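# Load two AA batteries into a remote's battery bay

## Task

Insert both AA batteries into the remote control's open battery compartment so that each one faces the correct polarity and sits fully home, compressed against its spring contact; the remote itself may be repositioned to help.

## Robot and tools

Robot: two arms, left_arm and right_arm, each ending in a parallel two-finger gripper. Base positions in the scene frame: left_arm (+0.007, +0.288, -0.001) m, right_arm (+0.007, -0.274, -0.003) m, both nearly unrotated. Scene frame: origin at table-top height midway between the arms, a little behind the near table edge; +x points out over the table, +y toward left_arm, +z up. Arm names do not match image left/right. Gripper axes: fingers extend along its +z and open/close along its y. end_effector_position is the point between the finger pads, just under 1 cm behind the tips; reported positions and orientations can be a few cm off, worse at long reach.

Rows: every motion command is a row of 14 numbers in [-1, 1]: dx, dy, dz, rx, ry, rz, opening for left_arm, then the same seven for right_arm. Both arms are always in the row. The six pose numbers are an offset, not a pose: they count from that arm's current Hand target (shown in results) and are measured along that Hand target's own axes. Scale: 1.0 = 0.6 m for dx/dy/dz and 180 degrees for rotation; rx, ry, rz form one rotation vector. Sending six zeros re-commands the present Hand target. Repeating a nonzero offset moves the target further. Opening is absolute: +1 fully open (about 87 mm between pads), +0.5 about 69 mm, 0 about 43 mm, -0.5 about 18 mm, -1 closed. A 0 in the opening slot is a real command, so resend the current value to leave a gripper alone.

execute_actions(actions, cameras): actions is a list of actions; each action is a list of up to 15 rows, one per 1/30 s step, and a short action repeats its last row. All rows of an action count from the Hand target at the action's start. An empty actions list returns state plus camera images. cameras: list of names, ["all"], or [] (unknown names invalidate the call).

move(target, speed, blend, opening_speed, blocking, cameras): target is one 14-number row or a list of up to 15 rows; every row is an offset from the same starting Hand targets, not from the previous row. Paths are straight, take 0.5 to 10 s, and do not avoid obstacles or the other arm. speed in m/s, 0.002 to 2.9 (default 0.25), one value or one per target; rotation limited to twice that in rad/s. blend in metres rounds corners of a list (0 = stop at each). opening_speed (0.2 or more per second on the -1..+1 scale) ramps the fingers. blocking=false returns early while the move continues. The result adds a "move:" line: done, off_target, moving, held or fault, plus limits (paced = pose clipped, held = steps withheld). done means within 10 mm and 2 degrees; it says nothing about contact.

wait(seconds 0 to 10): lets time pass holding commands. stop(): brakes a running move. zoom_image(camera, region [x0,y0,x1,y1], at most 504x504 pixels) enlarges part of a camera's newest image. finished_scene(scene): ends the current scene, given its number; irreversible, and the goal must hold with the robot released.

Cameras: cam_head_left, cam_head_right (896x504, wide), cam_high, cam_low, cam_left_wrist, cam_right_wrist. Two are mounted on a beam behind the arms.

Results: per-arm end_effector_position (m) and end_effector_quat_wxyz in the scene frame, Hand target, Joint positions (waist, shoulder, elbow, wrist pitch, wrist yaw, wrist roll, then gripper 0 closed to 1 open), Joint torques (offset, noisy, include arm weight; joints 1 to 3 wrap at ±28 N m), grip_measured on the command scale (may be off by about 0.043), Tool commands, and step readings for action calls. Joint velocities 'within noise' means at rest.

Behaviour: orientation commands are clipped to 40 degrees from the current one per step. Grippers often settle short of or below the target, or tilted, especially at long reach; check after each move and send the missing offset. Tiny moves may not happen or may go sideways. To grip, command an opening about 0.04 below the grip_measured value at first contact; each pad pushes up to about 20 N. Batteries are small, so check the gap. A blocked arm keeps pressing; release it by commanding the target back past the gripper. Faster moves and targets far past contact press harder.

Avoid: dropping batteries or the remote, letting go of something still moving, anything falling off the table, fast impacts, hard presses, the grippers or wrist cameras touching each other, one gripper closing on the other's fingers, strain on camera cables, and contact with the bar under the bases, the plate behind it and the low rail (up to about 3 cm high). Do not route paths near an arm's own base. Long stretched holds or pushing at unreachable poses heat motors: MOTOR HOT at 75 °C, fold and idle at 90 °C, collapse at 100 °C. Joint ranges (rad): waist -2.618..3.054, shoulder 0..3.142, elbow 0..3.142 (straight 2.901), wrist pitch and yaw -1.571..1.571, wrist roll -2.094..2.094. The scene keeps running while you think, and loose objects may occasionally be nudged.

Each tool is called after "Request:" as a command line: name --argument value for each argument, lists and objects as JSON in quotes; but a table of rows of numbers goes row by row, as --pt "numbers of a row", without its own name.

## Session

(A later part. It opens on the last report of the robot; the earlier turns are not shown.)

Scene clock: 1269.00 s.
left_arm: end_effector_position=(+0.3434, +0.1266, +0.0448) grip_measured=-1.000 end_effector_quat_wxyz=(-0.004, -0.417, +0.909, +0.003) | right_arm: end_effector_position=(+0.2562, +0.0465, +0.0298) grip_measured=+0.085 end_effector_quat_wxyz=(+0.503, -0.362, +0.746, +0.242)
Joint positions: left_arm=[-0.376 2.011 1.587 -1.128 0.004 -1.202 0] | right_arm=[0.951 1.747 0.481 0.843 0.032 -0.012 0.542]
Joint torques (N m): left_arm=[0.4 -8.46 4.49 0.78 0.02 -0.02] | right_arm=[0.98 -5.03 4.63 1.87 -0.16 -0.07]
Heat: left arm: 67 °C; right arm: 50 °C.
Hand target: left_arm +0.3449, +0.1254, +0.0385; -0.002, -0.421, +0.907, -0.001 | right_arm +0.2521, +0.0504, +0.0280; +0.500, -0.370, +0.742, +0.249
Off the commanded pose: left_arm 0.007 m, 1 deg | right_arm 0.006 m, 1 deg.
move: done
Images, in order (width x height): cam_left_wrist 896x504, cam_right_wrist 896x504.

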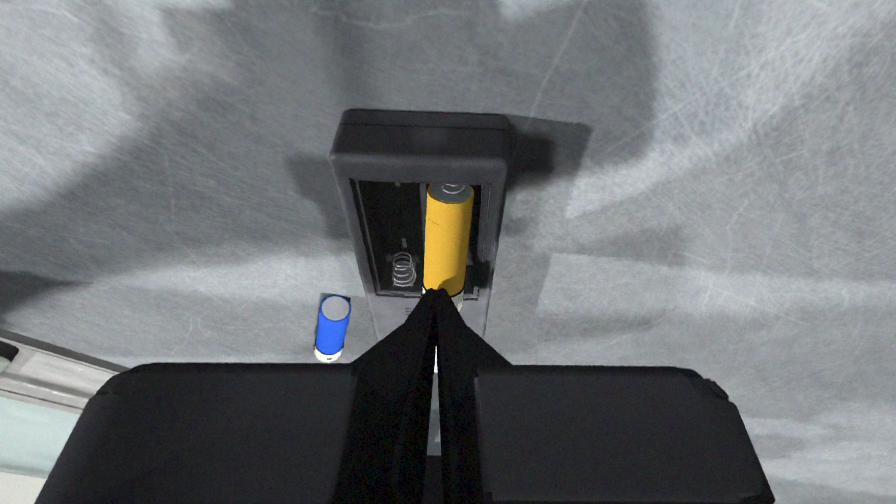

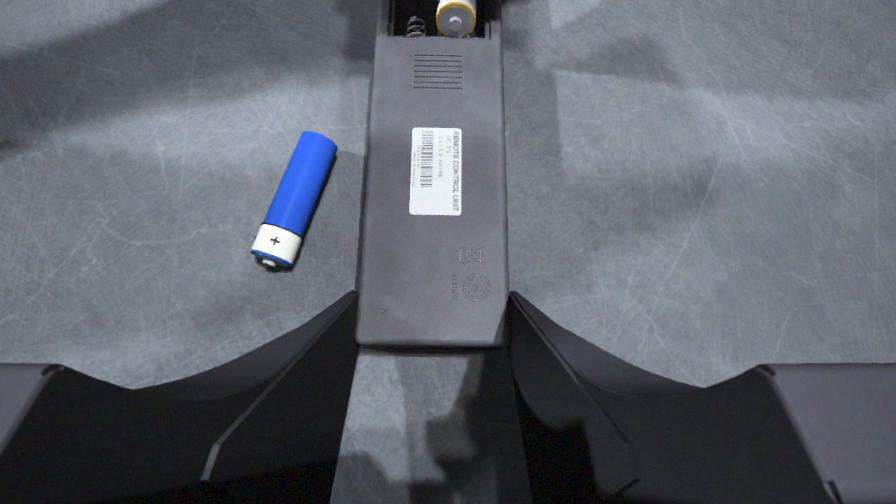

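Request:
move --target '[0,0.0,0.02,0,0,0,-1.0, 0,0,0,0,0,0,0.0]' --speed 0.04 --cameras '["cam_left_wrist", "cam_right_wrist", "cam_low"]'

Request:
zoom_image --camera "cam_left_wrist" --region '[320, 100, 560, 370]'

Request:
zoom_image --camera "cam_right_wrist" --region '[360, 0, 560, 110]'

Request:
zoom_image --camera "cam_low" --region '[400, 200, 560, 330]'

Scene clock: 1274.23 s.
left_arm: end_effector_position=(+0.3450, +0.1237, +0.0431) grip_measured=-1.000 end_effector_quat_wxyz=(-0.003, -0.418, +0.909, -0.008) | right_arm: end_effector_position=(+0.2557, +0.0460, +0.0287) grip_measured=+0.085 end_effector_quat_wxyz=(+0.501, -0.363, +0.748, +0.242)
Joint positions: left_arm=[-0.375 2.007 1.572 -1.102 0.019 -1.202 0] | right_arm=[0.951 1.747 0.481 0.838 0.031 -0.012 0.542]
Joint torques (N m): left_arm=[0.14 -7.3 2.65 0.98 -0.11 -0.02] | right_arm=[0.95 -5.03 4.64 1.92 -0.14 -0.07]
Heat: left arm: 67 °C; right arm: 50 °C.
Hand target: left_arm +0.3448, +0.1253, +0.0265; -0.003, -0.421, +0.907, -0.001 | right_arm +0.2522, +0.0504, +0.0281; +0.500, -0.370, +0.742, +0.249
Off the commanded pose: left_arm 0.017 m, 1 deg | right_arm 0.006 m, 1 deg.
move: off_target (left_arm)
Images, in order (width x height): cam_low 896x504, cam_left_wrist 896x504, cam_right_wrist 896x504.

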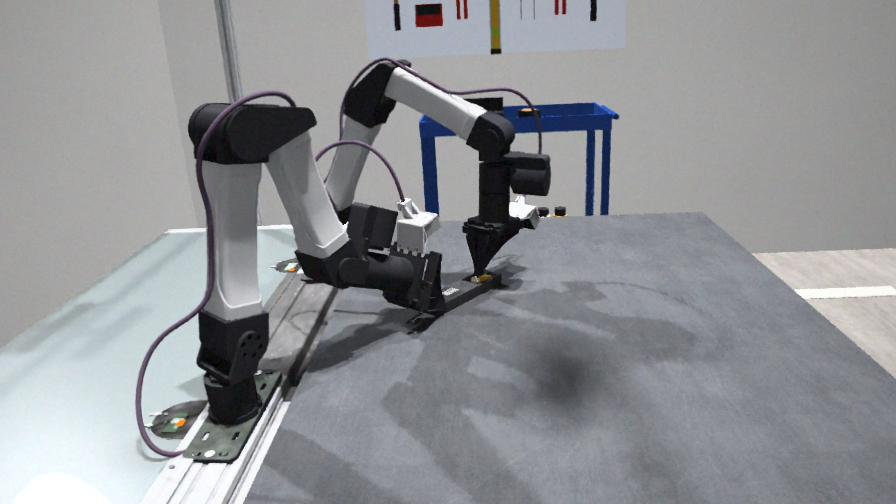

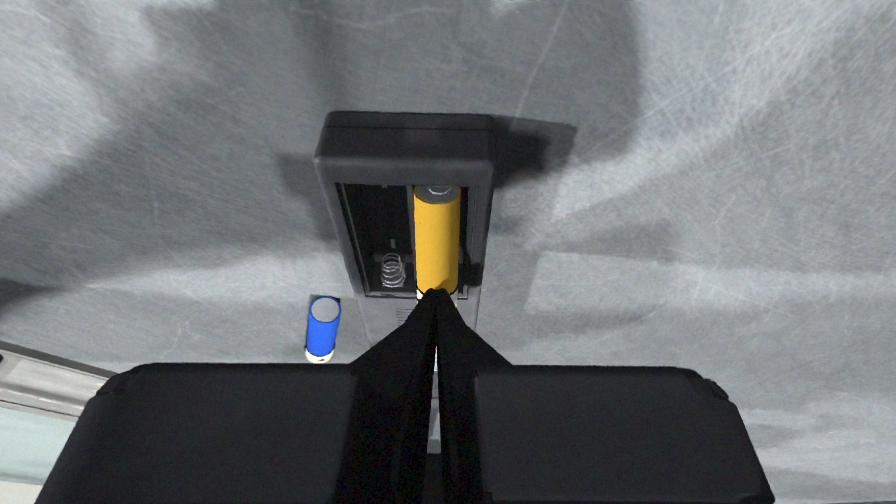

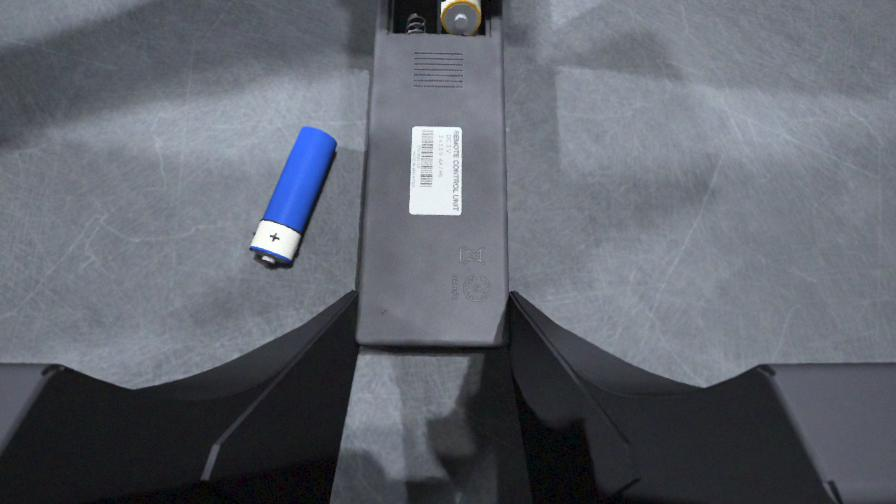

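Scaled by 1.867 from the camera's 896x504 image, which has a finer 1280x720 frame.

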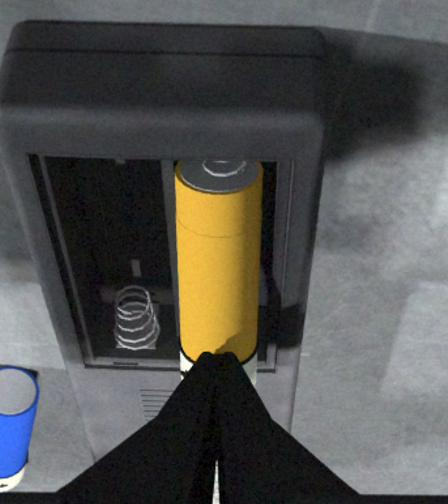

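Scaled by 2.520 from the camera's 896x504 image, which has a finer 1280x720 frame.

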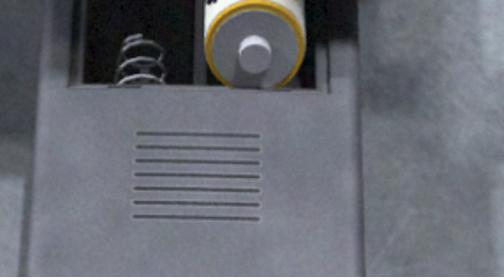

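Scaled by 3.150 from the camera's 896x504 image, which has a finer 1280x720 frame.

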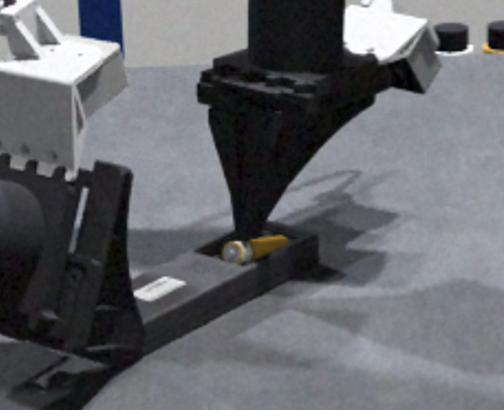

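Request:
move --pt "0 0 -0.0558 0 0 0 -1.0 0 0 0 0 0 0 0.0" --pt "-0.0087 -0.0003 -0.0558 0 0.0556 0 -0.3 0 0 0 0 0 0 0.0" --pt "-0.0087 -0.0003 -0.0108 0 0.0556 0 -0.3 0 0 0 0 0 0 0.0" --speed 0.07 --opening_speed 1.0 --cameras '["cam_left_wrist", "cam_right_wrist"]'

Request:
zoom_image --camera "cam_left_wrist" --region '[320, 100, 560, 370]'

Scene clock: 1319.10 s.
left_arm: end_effector_position=(+0.3490, +0.1304, +0.0369) grip_measured=-0.300 end_effector_quat_wxyz=(-0.074, -0.421, +0.904, -0.032) | right_arm: end_effector_position=(+0.2556, +0.0460, +0.0287) grip_measured=+0.085 end_effector_quat_wxyz=(+0.501, -0.363, +0.748, +0.242)
Joint positions: left_arm=[-0.297 2.098 1.65 -1.17 0.15 -1.128 0.35] | right_arm=[0.951 1.747 0.481 0.838 0.031 -0.012 0.542]
Joint torques (N m): left_arm=[0.68 -8.79 5.23 0.49 0.24 0.11] | right_arm=[1.01 -5.04 4.6 1.92 -0.15 -0.07]
Heat: left arm: 65 °C; right arm: 48 °C.
Hand target: left_arm +0.3484, +0.1292, +0.0329; -0.082, -0.419, +0.903, -0.038 | right_arm +0.2521, +0.0504, +0.0281; +0.500, -0.370, +0.742, +0.249
Off the commanded pose: left_arm 0.004 m, 1 deg | right_arm 0.006 m, 1 deg.
move: done
Images, in order (width x height): cam_left_wrist 896x504, cam_right_wrist 896x504.

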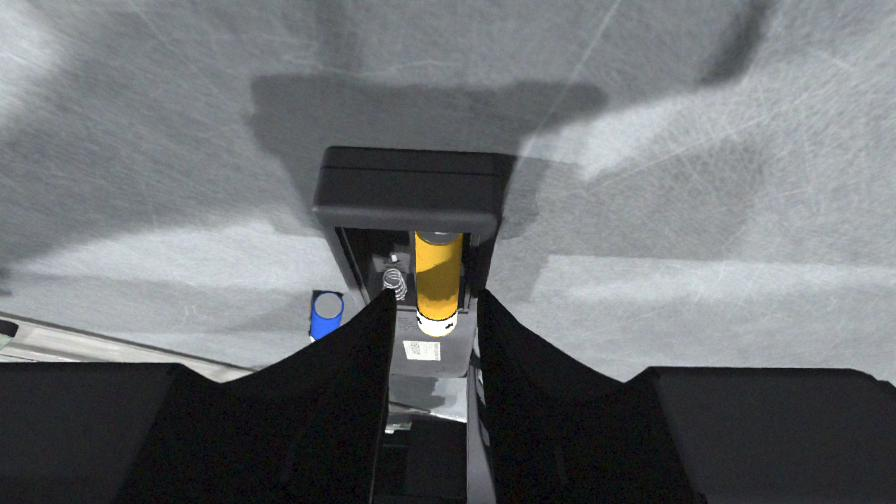

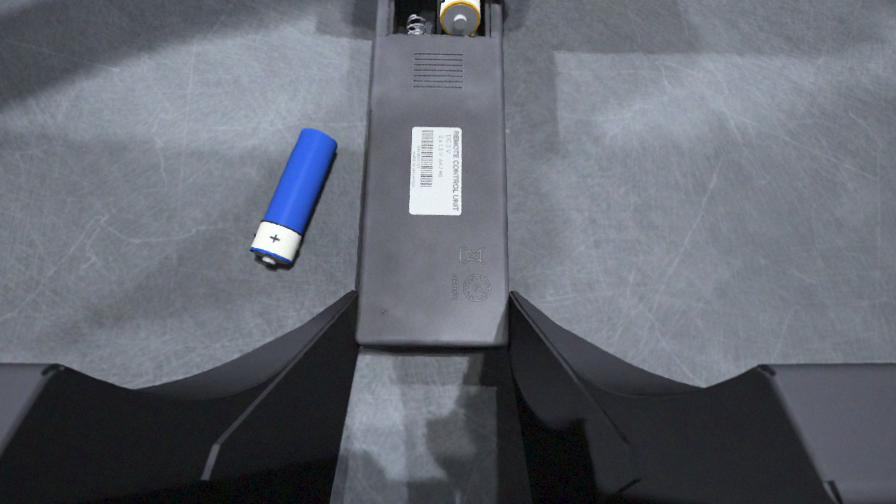

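Scaled by 1.867 from the camera's 896x504 image, which has a finer 1280x720 frame.

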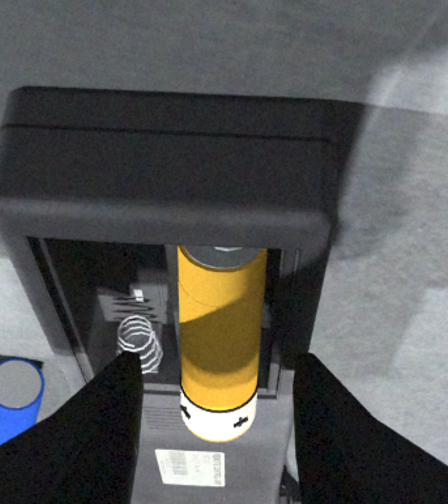

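Request:
move --pt "0 0 0 0 0 0 -0.68 0 0 0 0 0 0 0.0" --pt "-0.033 0 -0.006 0 0.03 0 -0.68 0 0 0 0 0 0 0.0" --speed 0.05 --opening_speed 0.8 --cameras '["cam_left_wrist", "cam_right_wrist"]'

Request:
zoom_image --camera "cam_right_wrist" --region '[360, 0, 560, 110]'

Request:
zoom_image --camera "cam_left_wrist" --region '[320, 100, 560, 370]'

Scene clock: 1325.10 s.
left_arm: end_effector_position=(+0.3580, +0.1423, +0.0339) grip_measured=-0.679 end_effector_quat_wxyz=(-0.122, -0.418, +0.898, -0.059) | right_arm: end_effector_position=(+0.2556, +0.0460, +0.0287) grip_measured=+0.085 end_effector_quat_wxyz=(+0.501, -0.363, +0.748, +0.242)
Joint positions: left_arm=[-0.223 2.178 1.728 -1.227 0.245 -1.041 0.16] | right_arm=[0.951 1.747 0.481 0.838 0.031 -0.012 0.542]
Joint torques (N m): left_arm=[0.95 -8.44 8.46 0.09 0.11 0.11] | right_arm=[1.01 -5.04 4.63 1.92 -0.14 -0.07]
Heat: left arm: 66 °C; right arm: 47 °C.
Hand target: left_arm +0.3613, +0.1446, +0.0329; -0.124, -0.417, +0.898, -0.058 | right_arm +0.2522, +0.0504, +0.0281; +0.500, -0.370, +0.742, +0.249
Off the commanded pose: left_arm 0.004 m, 0 deg | right_arm 0.006 m, 1 deg.
move: done
Images, in order (width x height): cam_left_wrist 896x504, cam_right_wrist 896x504.

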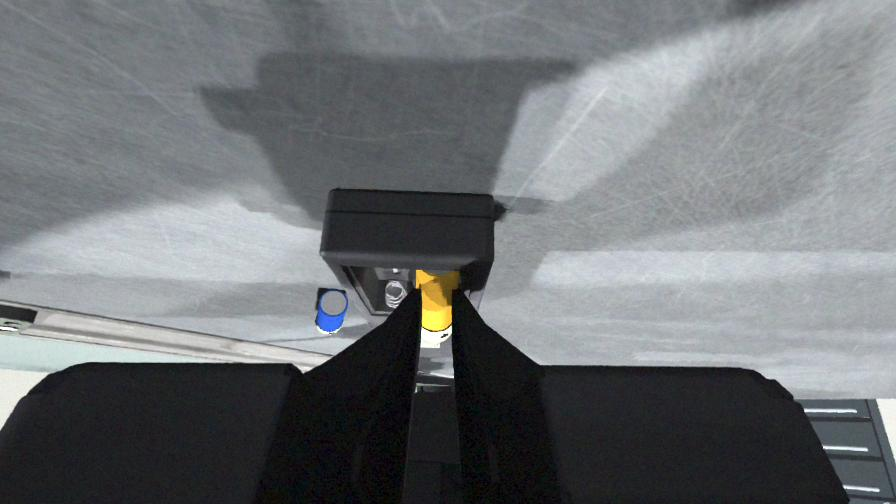

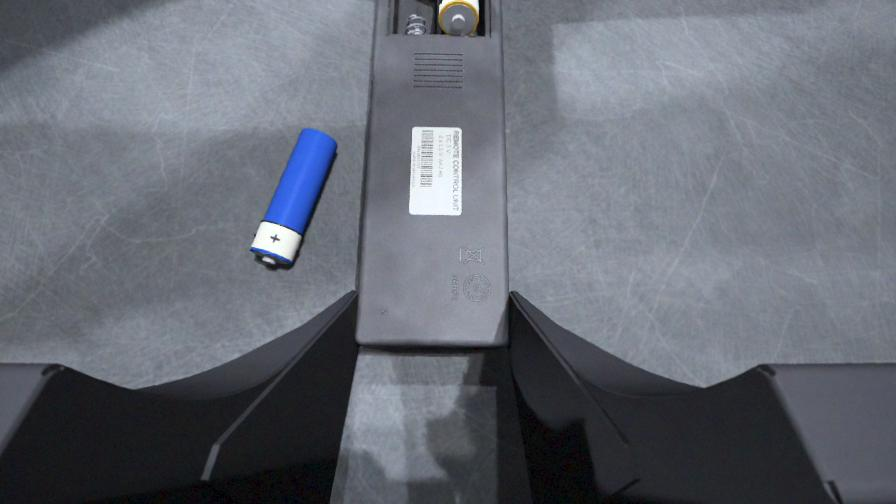

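Scaled by 2.520 from the camera's 896x504 image, which has a finer 1280x720 frame.

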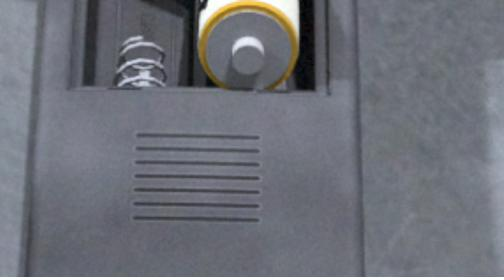

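Scaled by 1.867 from the camera's 896x504 image, which has a finer 1280x720 frame.

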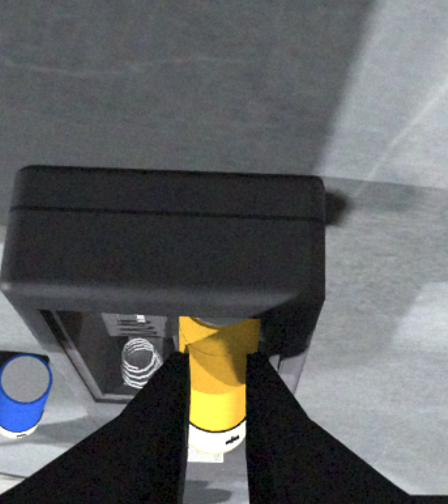

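Request:
move --pt "0 0 0 0 0 0 -0.3 0 0 0 0 0 0 0.0" --pt "0.0077 0 -0.0272 0 0 0 -0.3 0 0 0 0 0 0 0.0" --pt "0.0398 0 -0.0182 0 -0.025 0 -0.3 0 0 0 0 0 0 0.0" --pt "0.0293 0 0.0192 0 -0.025 0 -0.3 0 0 0 0 0 0 0.0" --speed 0.07 --opening_speed 1.0 --cameras '["cam_left_wrist", "cam_right_wrist"]'

Request:
zoom_image --camera "cam_left_wrist" --region '[320, 100, 560, 370]'

Scene clock: 1341.13 s.
left_arm: end_effector_position=(+0.3444, +0.1280, +0.0345) grip_measured=-0.300 end_effector_quat_wxyz=(-0.104, -0.416, +0.902, -0.041) | right_arm: end_effector_position=(+0.2561, +0.0457, +0.0287) grip_measured=+0.085 end_effector_quat_wxyz=(+0.501, -0.361, +0.748, +0.241)
Joint positions: left_arm=[-0.285 2.123 1.66 -1.191 0.201 -1.103 0.35] | right_arm=[0.951 1.747 0.481 0.838 0.035 -0.01 0.542]
Joint torques (N m): left_arm=[0.12 -9.57 3.4 0.74 -0.11 -0.06] | right_arm=[1.01 -5.04 4.63 1.92 -0.19 -0.08]
Heat: left arm: 66 °C; right arm: 47 °C.
Hand target: left_arm +0.3485, +0.1292, +0.0267; -0.089, -0.419, +0.903, -0.042 | right_arm +0.2521, +0.0504, +0.0281; +0.500, -0.370, +0.742, +0.249
Off the commanded pose: left_arm 0.009 m, 2 deg | right_arm 0.006 m, 2 deg.
move: done
Images, in order (width x height): cam_left_wrist 896x504, cam_right_wrist 896x504.

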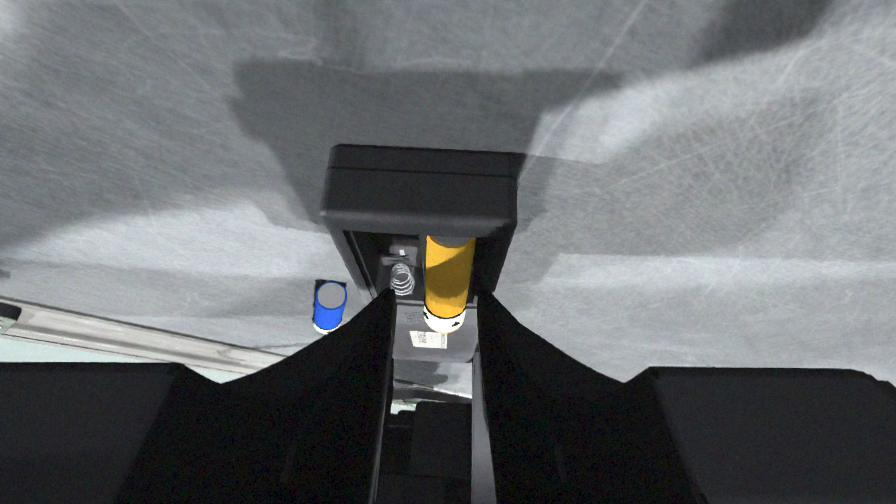

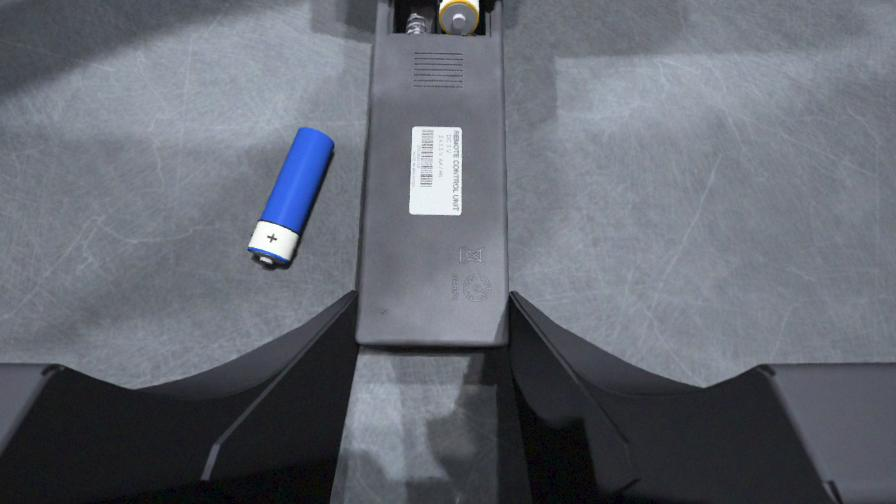

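Scaled by 1.867 from the camera's 896x504 image, which has a finer 1280x720 frame.

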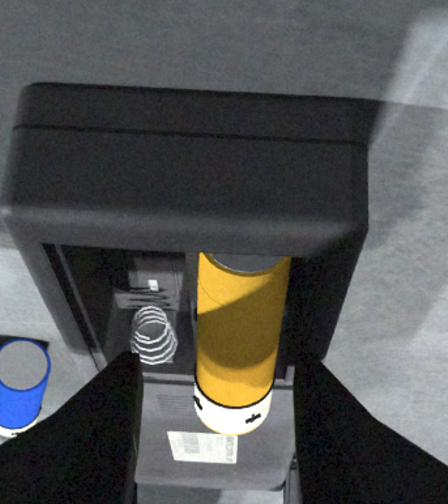

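Request:
move --pt "0.0098 0 -0.0491 0 0 0 -0.3 0 0 0 0 0 0 0.0" --pt "0.0568 0 -0.0285 0 -0.053 0 -1.0 0 0 0 0 0 0 0.0" --pt "0.0477 0 0.0173 0 -0.053 0 -1.0 0 0 0 0 0 0 0.0" --speed '[0.08, 0.08, 0.04]' --opening_speed 1.0 --cameras '["cam_left_wrist", "cam_right_wrist", "cam_low"]'

Request:
zoom_image --camera "cam_left_wrist" --region '[320, 80, 560, 350]'

Request:
zoom_image --camera "cam_low" --region '[400, 200, 560, 330]'

Scene clock: 1358.37 s.
left_arm: end_effector_position=(+0.3231, +0.1056, +0.0344) grip_measured=-1.000 end_effector_quat_wxyz=(-0.028, -0.417, +0.908, -0.005) | right_arm: end_effector_position=(+0.2561, +0.0457, +0.0287) grip_measured=+0.085 end_effector_quat_wxyz=(+0.501, -0.361, +0.748, +0.241)
Joint positions: left_arm=[-0.426 2.001 1.52 -1.093 0.049 -1.251 0] | right_arm=[0.951 1.747 0.481 0.838 0.035 -0.01 0.542]
Joint torques (N m): left_arm=[0.17 -7.95 3.15 1.06 -0.2 -0.06] | right_arm=[1.01 -5.04 4.62 1.92 -0.2 -0.08]
Heat: left arm: 67 °C; right arm: 47 °C.
Hand target: left_arm +0.3289, +0.1063, +0.0220; -0.013, -0.421, +0.907, -0.006 | right_arm +0.2522, +0.0504, +0.0281; +0.500, -0.370, +0.742, +0.249
Off the commanded pose: left_arm 0.014 m, 2 deg | right_arm 0.006 m, 2 deg.
move: off_target (left_arm)
Images, in order (width x height): cam_low 896x504, cam_left_wrist 896x504, cam_right_wrist 896x504.

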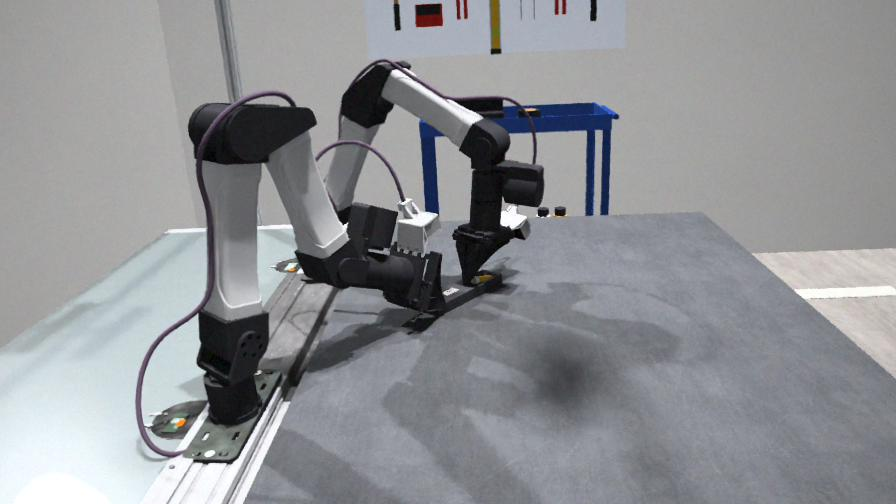

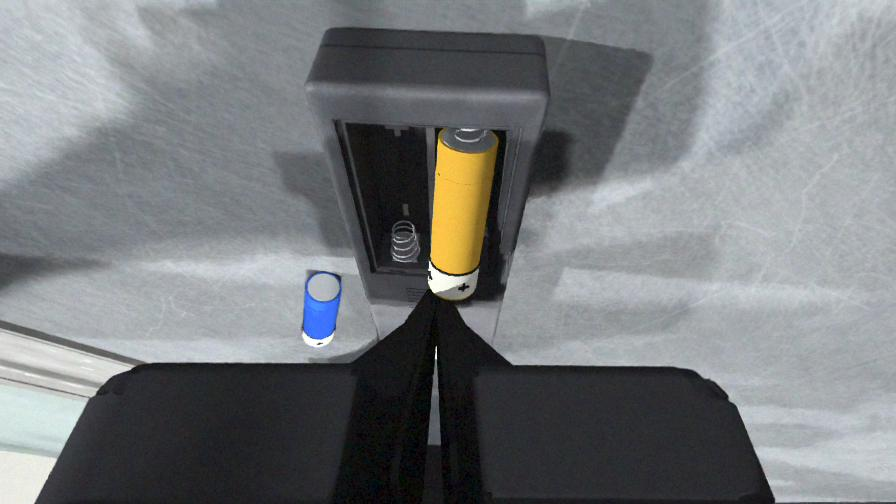

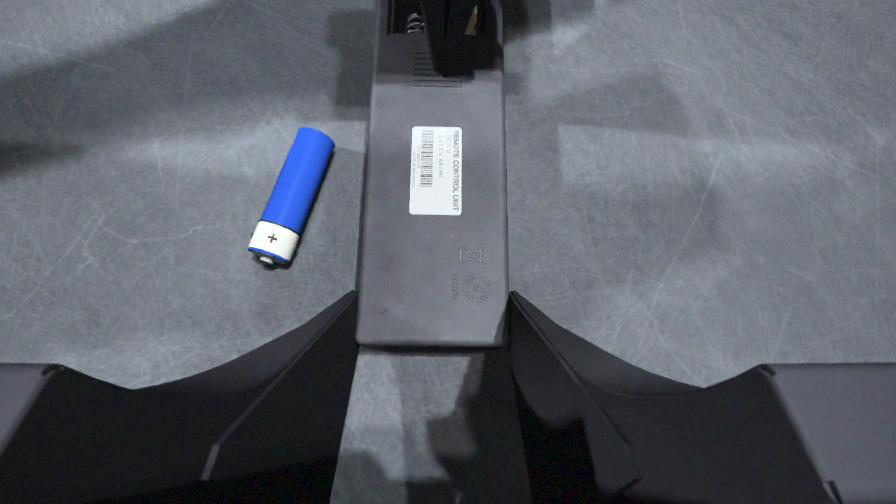

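Scaled by 1.867 from the camera's 896x504 image, which has a finer 1280x720 frame.

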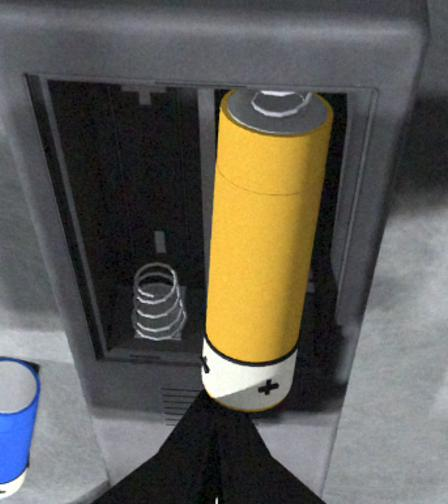

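Scaled by 3.150 from the camera's 896x504 image, which has a finer 1280x720 frame.

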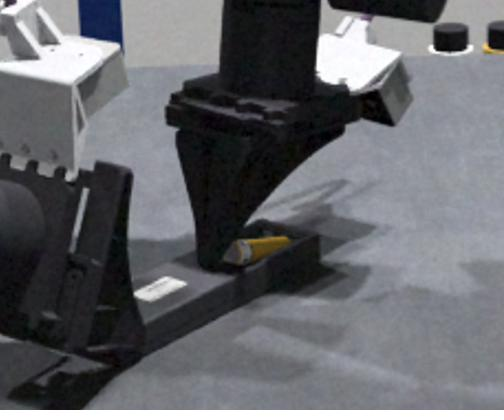

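Request:
move --target '[0,-0.0133,-0.035,0,0.0,0,-1.0, 0,0,0,0,0,0,0.0]' --speed 0.06 --cameras '["cam_left_wrist", "cam_right_wrist", "cam_low"]'

Request:
zoom_image --camera "cam_left_wrist" --region '[320, 80, 560, 350]'

Request:
zoom_image --camera "cam_low" --region '[400, 200, 560, 330]'

Scene clock: 1407.83 s.
left_arm: end_effector_position=(+0.3341, +0.1022, +0.0408) grip_measured=-1.000 end_effector_quat_wxyz=(-0.014, -0.419, +0.908, -0.013) | right_arm: end_effector_position=(+0.2561, +0.0457, +0.0287) grip_measured=+0.085 end_effector_quat_wxyz=(+0.501, -0.361, +0.748, +0.241)
Joint positions: left_arm=[-0.427 2.007 1.559 -1.094 0.041 -1.256 0] | right_arm=[0.951 1.747 0.481 0.838 0.034 -0.01 0.542]
Joint torques (N m): left_arm=[-0.2 -7.98 9.02 0.19 -0.11 -0.04] | right_arm=[1.01 -5.03 4.62 1.92 -0.19 -0.09]
Heat: left arm: 66 °C; right arm: 47 °C.
Hand target: left_arm +0.3355, +0.1016, +0.0430; -0.013, -0.421, +0.907, -0.006 | right_arm +0.2521, +0.0504, +0.0281; +0.500, -0.370, +0.742, +0.249
Off the commanded pose: left_arm 0.003 m, 1 deg | right_arm 0.006 m, 2 deg.
move: done
Images, in order (width x height): cam_low 896x504, cam_left_wrist 896x504, cam_right_wrist 896x504.

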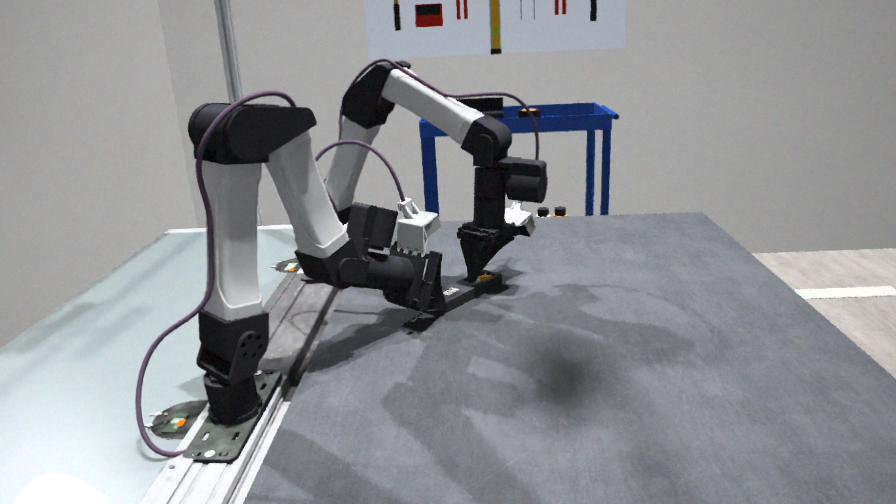

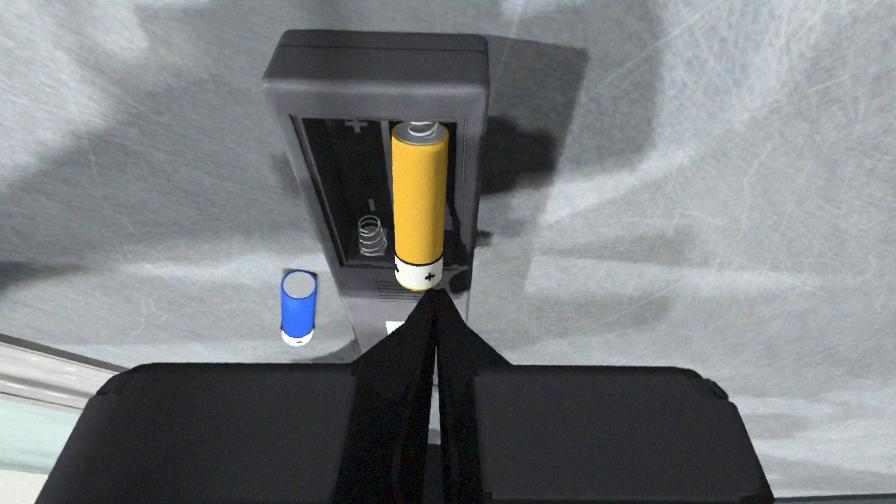

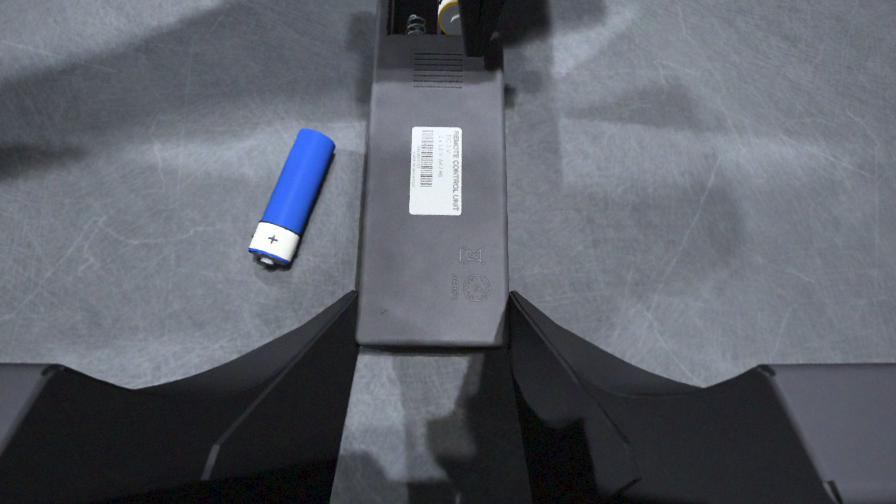

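Scaled by 1.867 from the camera's 896x504 image, which has a finer 1280x720 frame.

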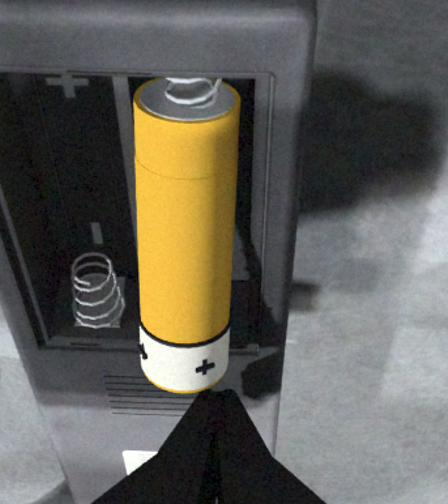

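Scaled by 3.150 from the camera's 896x504 image, which has a finer 1280x720 frame.

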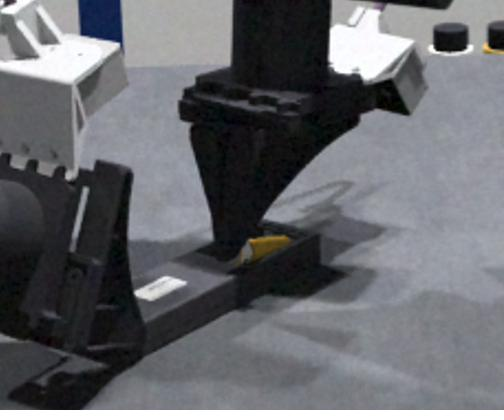

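Request:
move --target '[0.006,0.0063,-0.002,0,0.0,0,-1.0, 0,0,0,0,0,0,0.0]' --speed 0.06 --cameras '["cam_left_wrist"]'

Request:
zoom_image --camera "cam_left_wrist" --region '[320, 80, 560, 350]'

Scene clock: 1413.80 s.
left_arm: end_effector_position=(+0.3331, +0.1000, +0.0408) grip_measured=-1.000 end_effector_quat_wxyz=(-0.014, -0.418, +0.908, -0.013) | right_arm: end_effector_position=(+0.2561, +0.0457, +0.0287) grip_measured=+0.085 end_effector_quat_wxyz=(+0.501, -0.361, +0.748, +0.241)
Joint positions: left_arm=[-0.433 2.007 1.559 -1.094 0.041 -1.261 0] | right_arm=[0.951 1.747 0.481 0.838 0.034 -0.01 0.542]
Joint torques (N m): left_arm=[-0.06 -9.4 6.84 0.24 -0.12 -0.07] | right_arm=[1.01 -5.04 4.64 1.92 -0.19 -0.08]
Heat: left arm: 66 °C; right arm: 47 °C.
Hand target: left_arm +0.3303, +0.1013, +0.0443; -0.014, -0.421, +0.907, -0.006 | right_arm +0.2521, +0.0504, +0.0281; +0.500, -0.370, +0.742, +0.249
Off the commanded pose: left_arm 0.005 m, 1 deg | right_arm 0.006 m, 2 deg.
move: done
Images, in order (width x height): cam_left_wrist 896x504.

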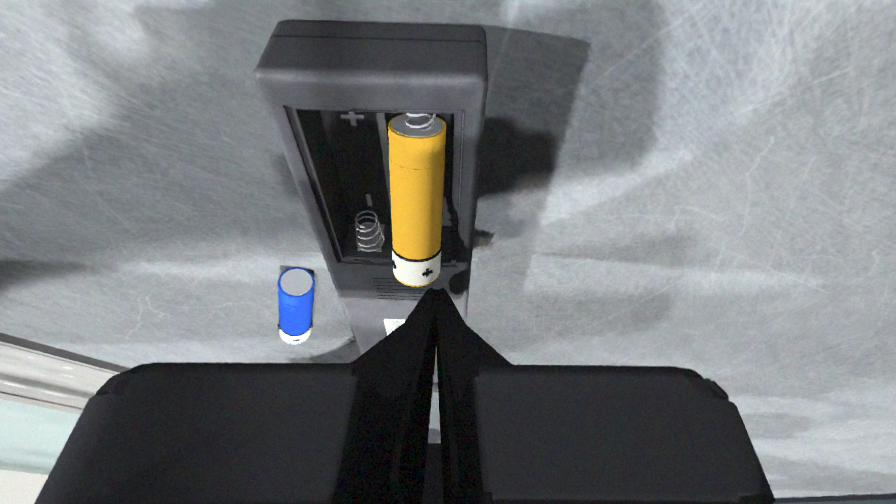

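Scaled by 1.867 from the camera's 896x504 image, which has a finer 1280x720 frame.

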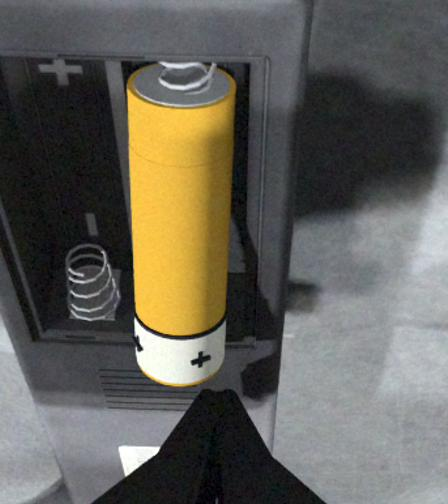

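Request:
move --target '[0.004,0.008,-0.002,0,0.0,0,-1.0, 0,0,0,0,0,0,0.0]' --speed 0.08 --cameras '["cam_left_wrist"]'

Request:
zoom_image --camera "cam_left_wrist" --region '[320, 80, 560, 350]'

Scene clock: 1419.00 s.
left_arm: end_effector_position=(+0.3306, +0.1011, +0.0386) grip_measured=-1.000 end_effector_quat_wxyz=(-0.017, -0.420, +0.908, -0.010) | right_arm: end_effector_position=(+0.2561, +0.0457, +0.0287) grip_measured=+0.085 end_effector_quat_wxyz=(+0.501, -0.361, +0.748, +0.241)
Joint positions: left_arm=[-0.433 2.007 1.55 -1.094 0.04 -1.264 0] | right_arm=[0.951 1.747 0.481 0.838 0.034 -0.01 0.542]
Joint torques (N m): left_arm=[-0.35 -10.96 5.15 0.29 -0.11 -0.06] | right_arm=[0.98 -5.04 4.6 1.93 -0.19 -0.08]
Heat: left arm: 67 °C; right arm: 47 °C.
Hand target: left_arm +0.3251, +0.1026, +0.0456; -0.013, -0.421, +0.907, -0.006 | right_arm +0.2521, +0.0504, +0.0281; +0.500, -0.370, +0.742, +0.249
Off the commanded pose: left_arm 0.009 m, 1 deg | right_arm 0.006 m, 2 deg.
move: done
Images, in order (width x height): cam_left_wrist 896x504.

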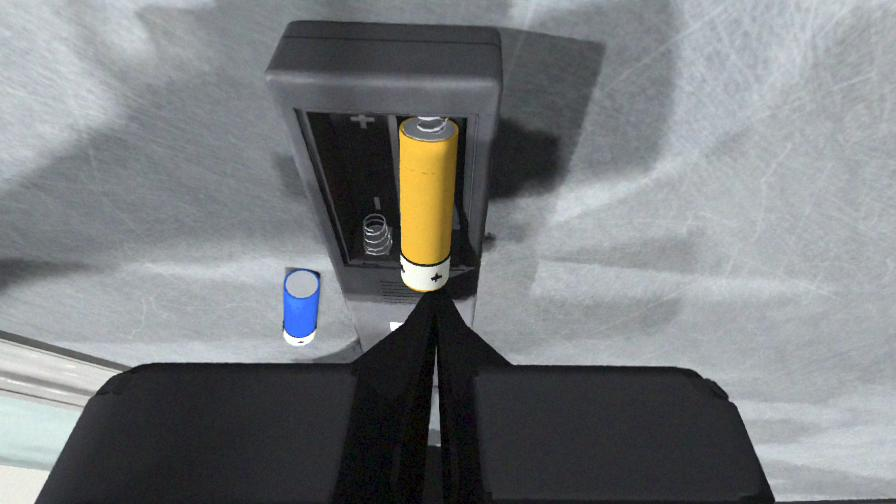

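Scaled by 1.867 from the camera's 896x504 image, which has a finer 1280x720 frame.

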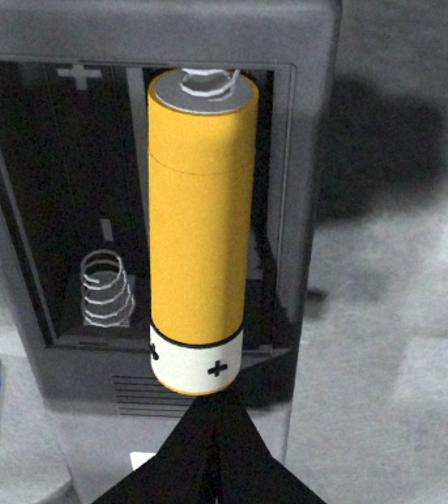

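Request:
move --target '[-0.0233,-0.003,0.002,0,0.0,0,-1.0, 0,0,0,0,0,0,0.0]' --speed 0.05 --cameras '["cam_left_wrist", "cam_right_wrist", "cam_low"]'

Request:
zoom_image --camera "cam_left_wrist" --region '[320, 80, 560, 350]'

Request:
zoom_image --camera "cam_low" --region '[400, 200, 560, 330]'

Scene clock: 1424.50 s.
left_arm: end_effector_position=(+0.3306, +0.1063, +0.0389) grip_measured=-1.000 end_effector_quat_wxyz=(-0.021, -0.419, +0.908, -0.007) | right_arm: end_effector_position=(+0.2562, +0.0459, +0.0291) grip_measured=+0.085 end_effector_quat_wxyz=(+0.502, -0.361, +0.748, +0.241)
Joint positions: left_arm=[-0.42 2.007 1.55 -1.103 0.042 -1.249 0] | right_arm=[0.951 1.747 0.481 0.84 0.034 -0.01 0.542]
Joint torques (N m): left_arm=[1.54 -9.06 8.05 0.28 -0.13 0.13] | right_arm=[0.99 -5.05 4.59 1.9 -0.19 -0.09]
Heat: left arm: 68 °C; right arm: 47 °C.
Hand target: left_arm +0.3355, +0.1121, +0.0440; -0.013, -0.421, +0.907, -0.006 | right_arm +0.2521, +0.0503, +0.0280; +0.500, -0.370, +0.742, +0.249
Off the commanded pose: left_arm 0.009 m, 1 deg | right_arm 0.006 m, 2 deg.
move: done
Images, in order (width x height): cam_low 896x504, cam_left_wrist 896x504, cam_right_wrist 896x504.

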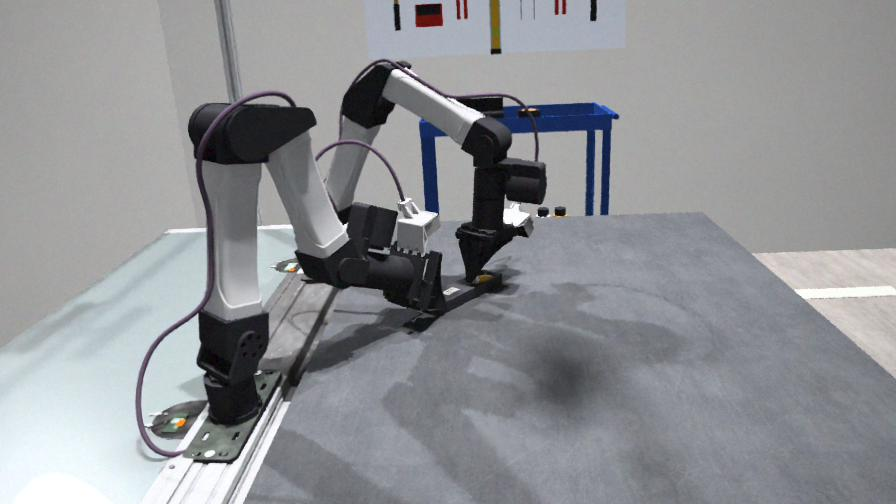

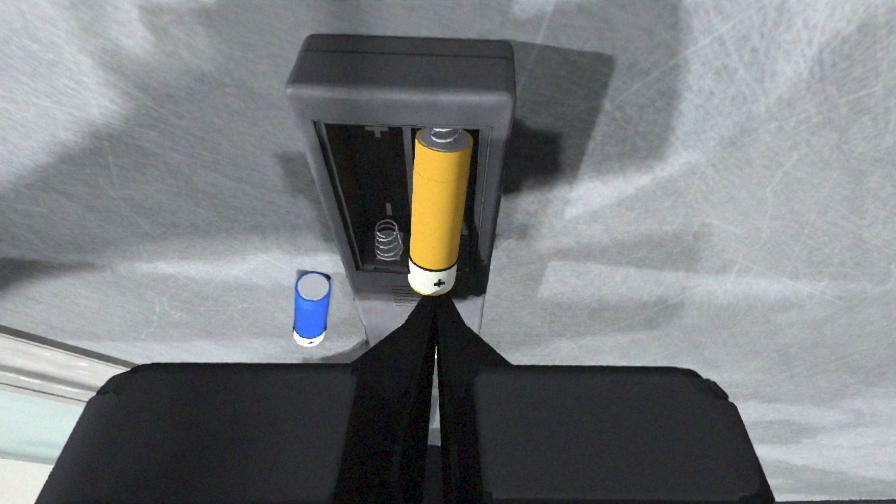

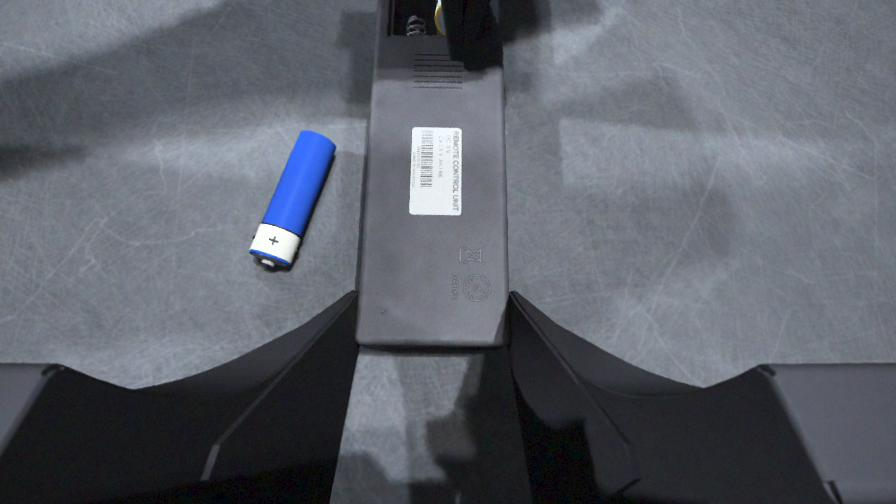

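Scaled by 1.867 from the camera's 896x504 image, which has a finer 1280x720 frame.

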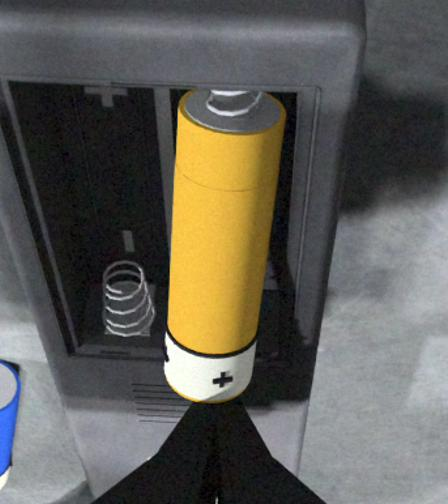

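Scaled by 3.150 from the camera's 896x504 image, which has a finer 1280x720 frame.

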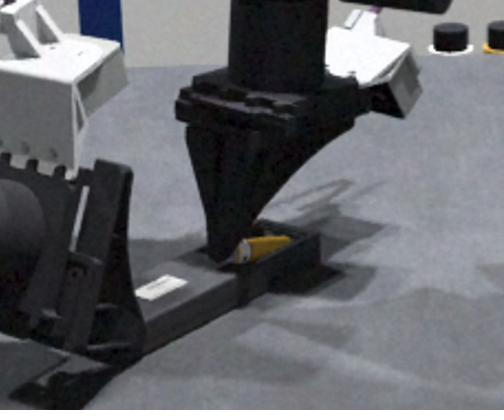

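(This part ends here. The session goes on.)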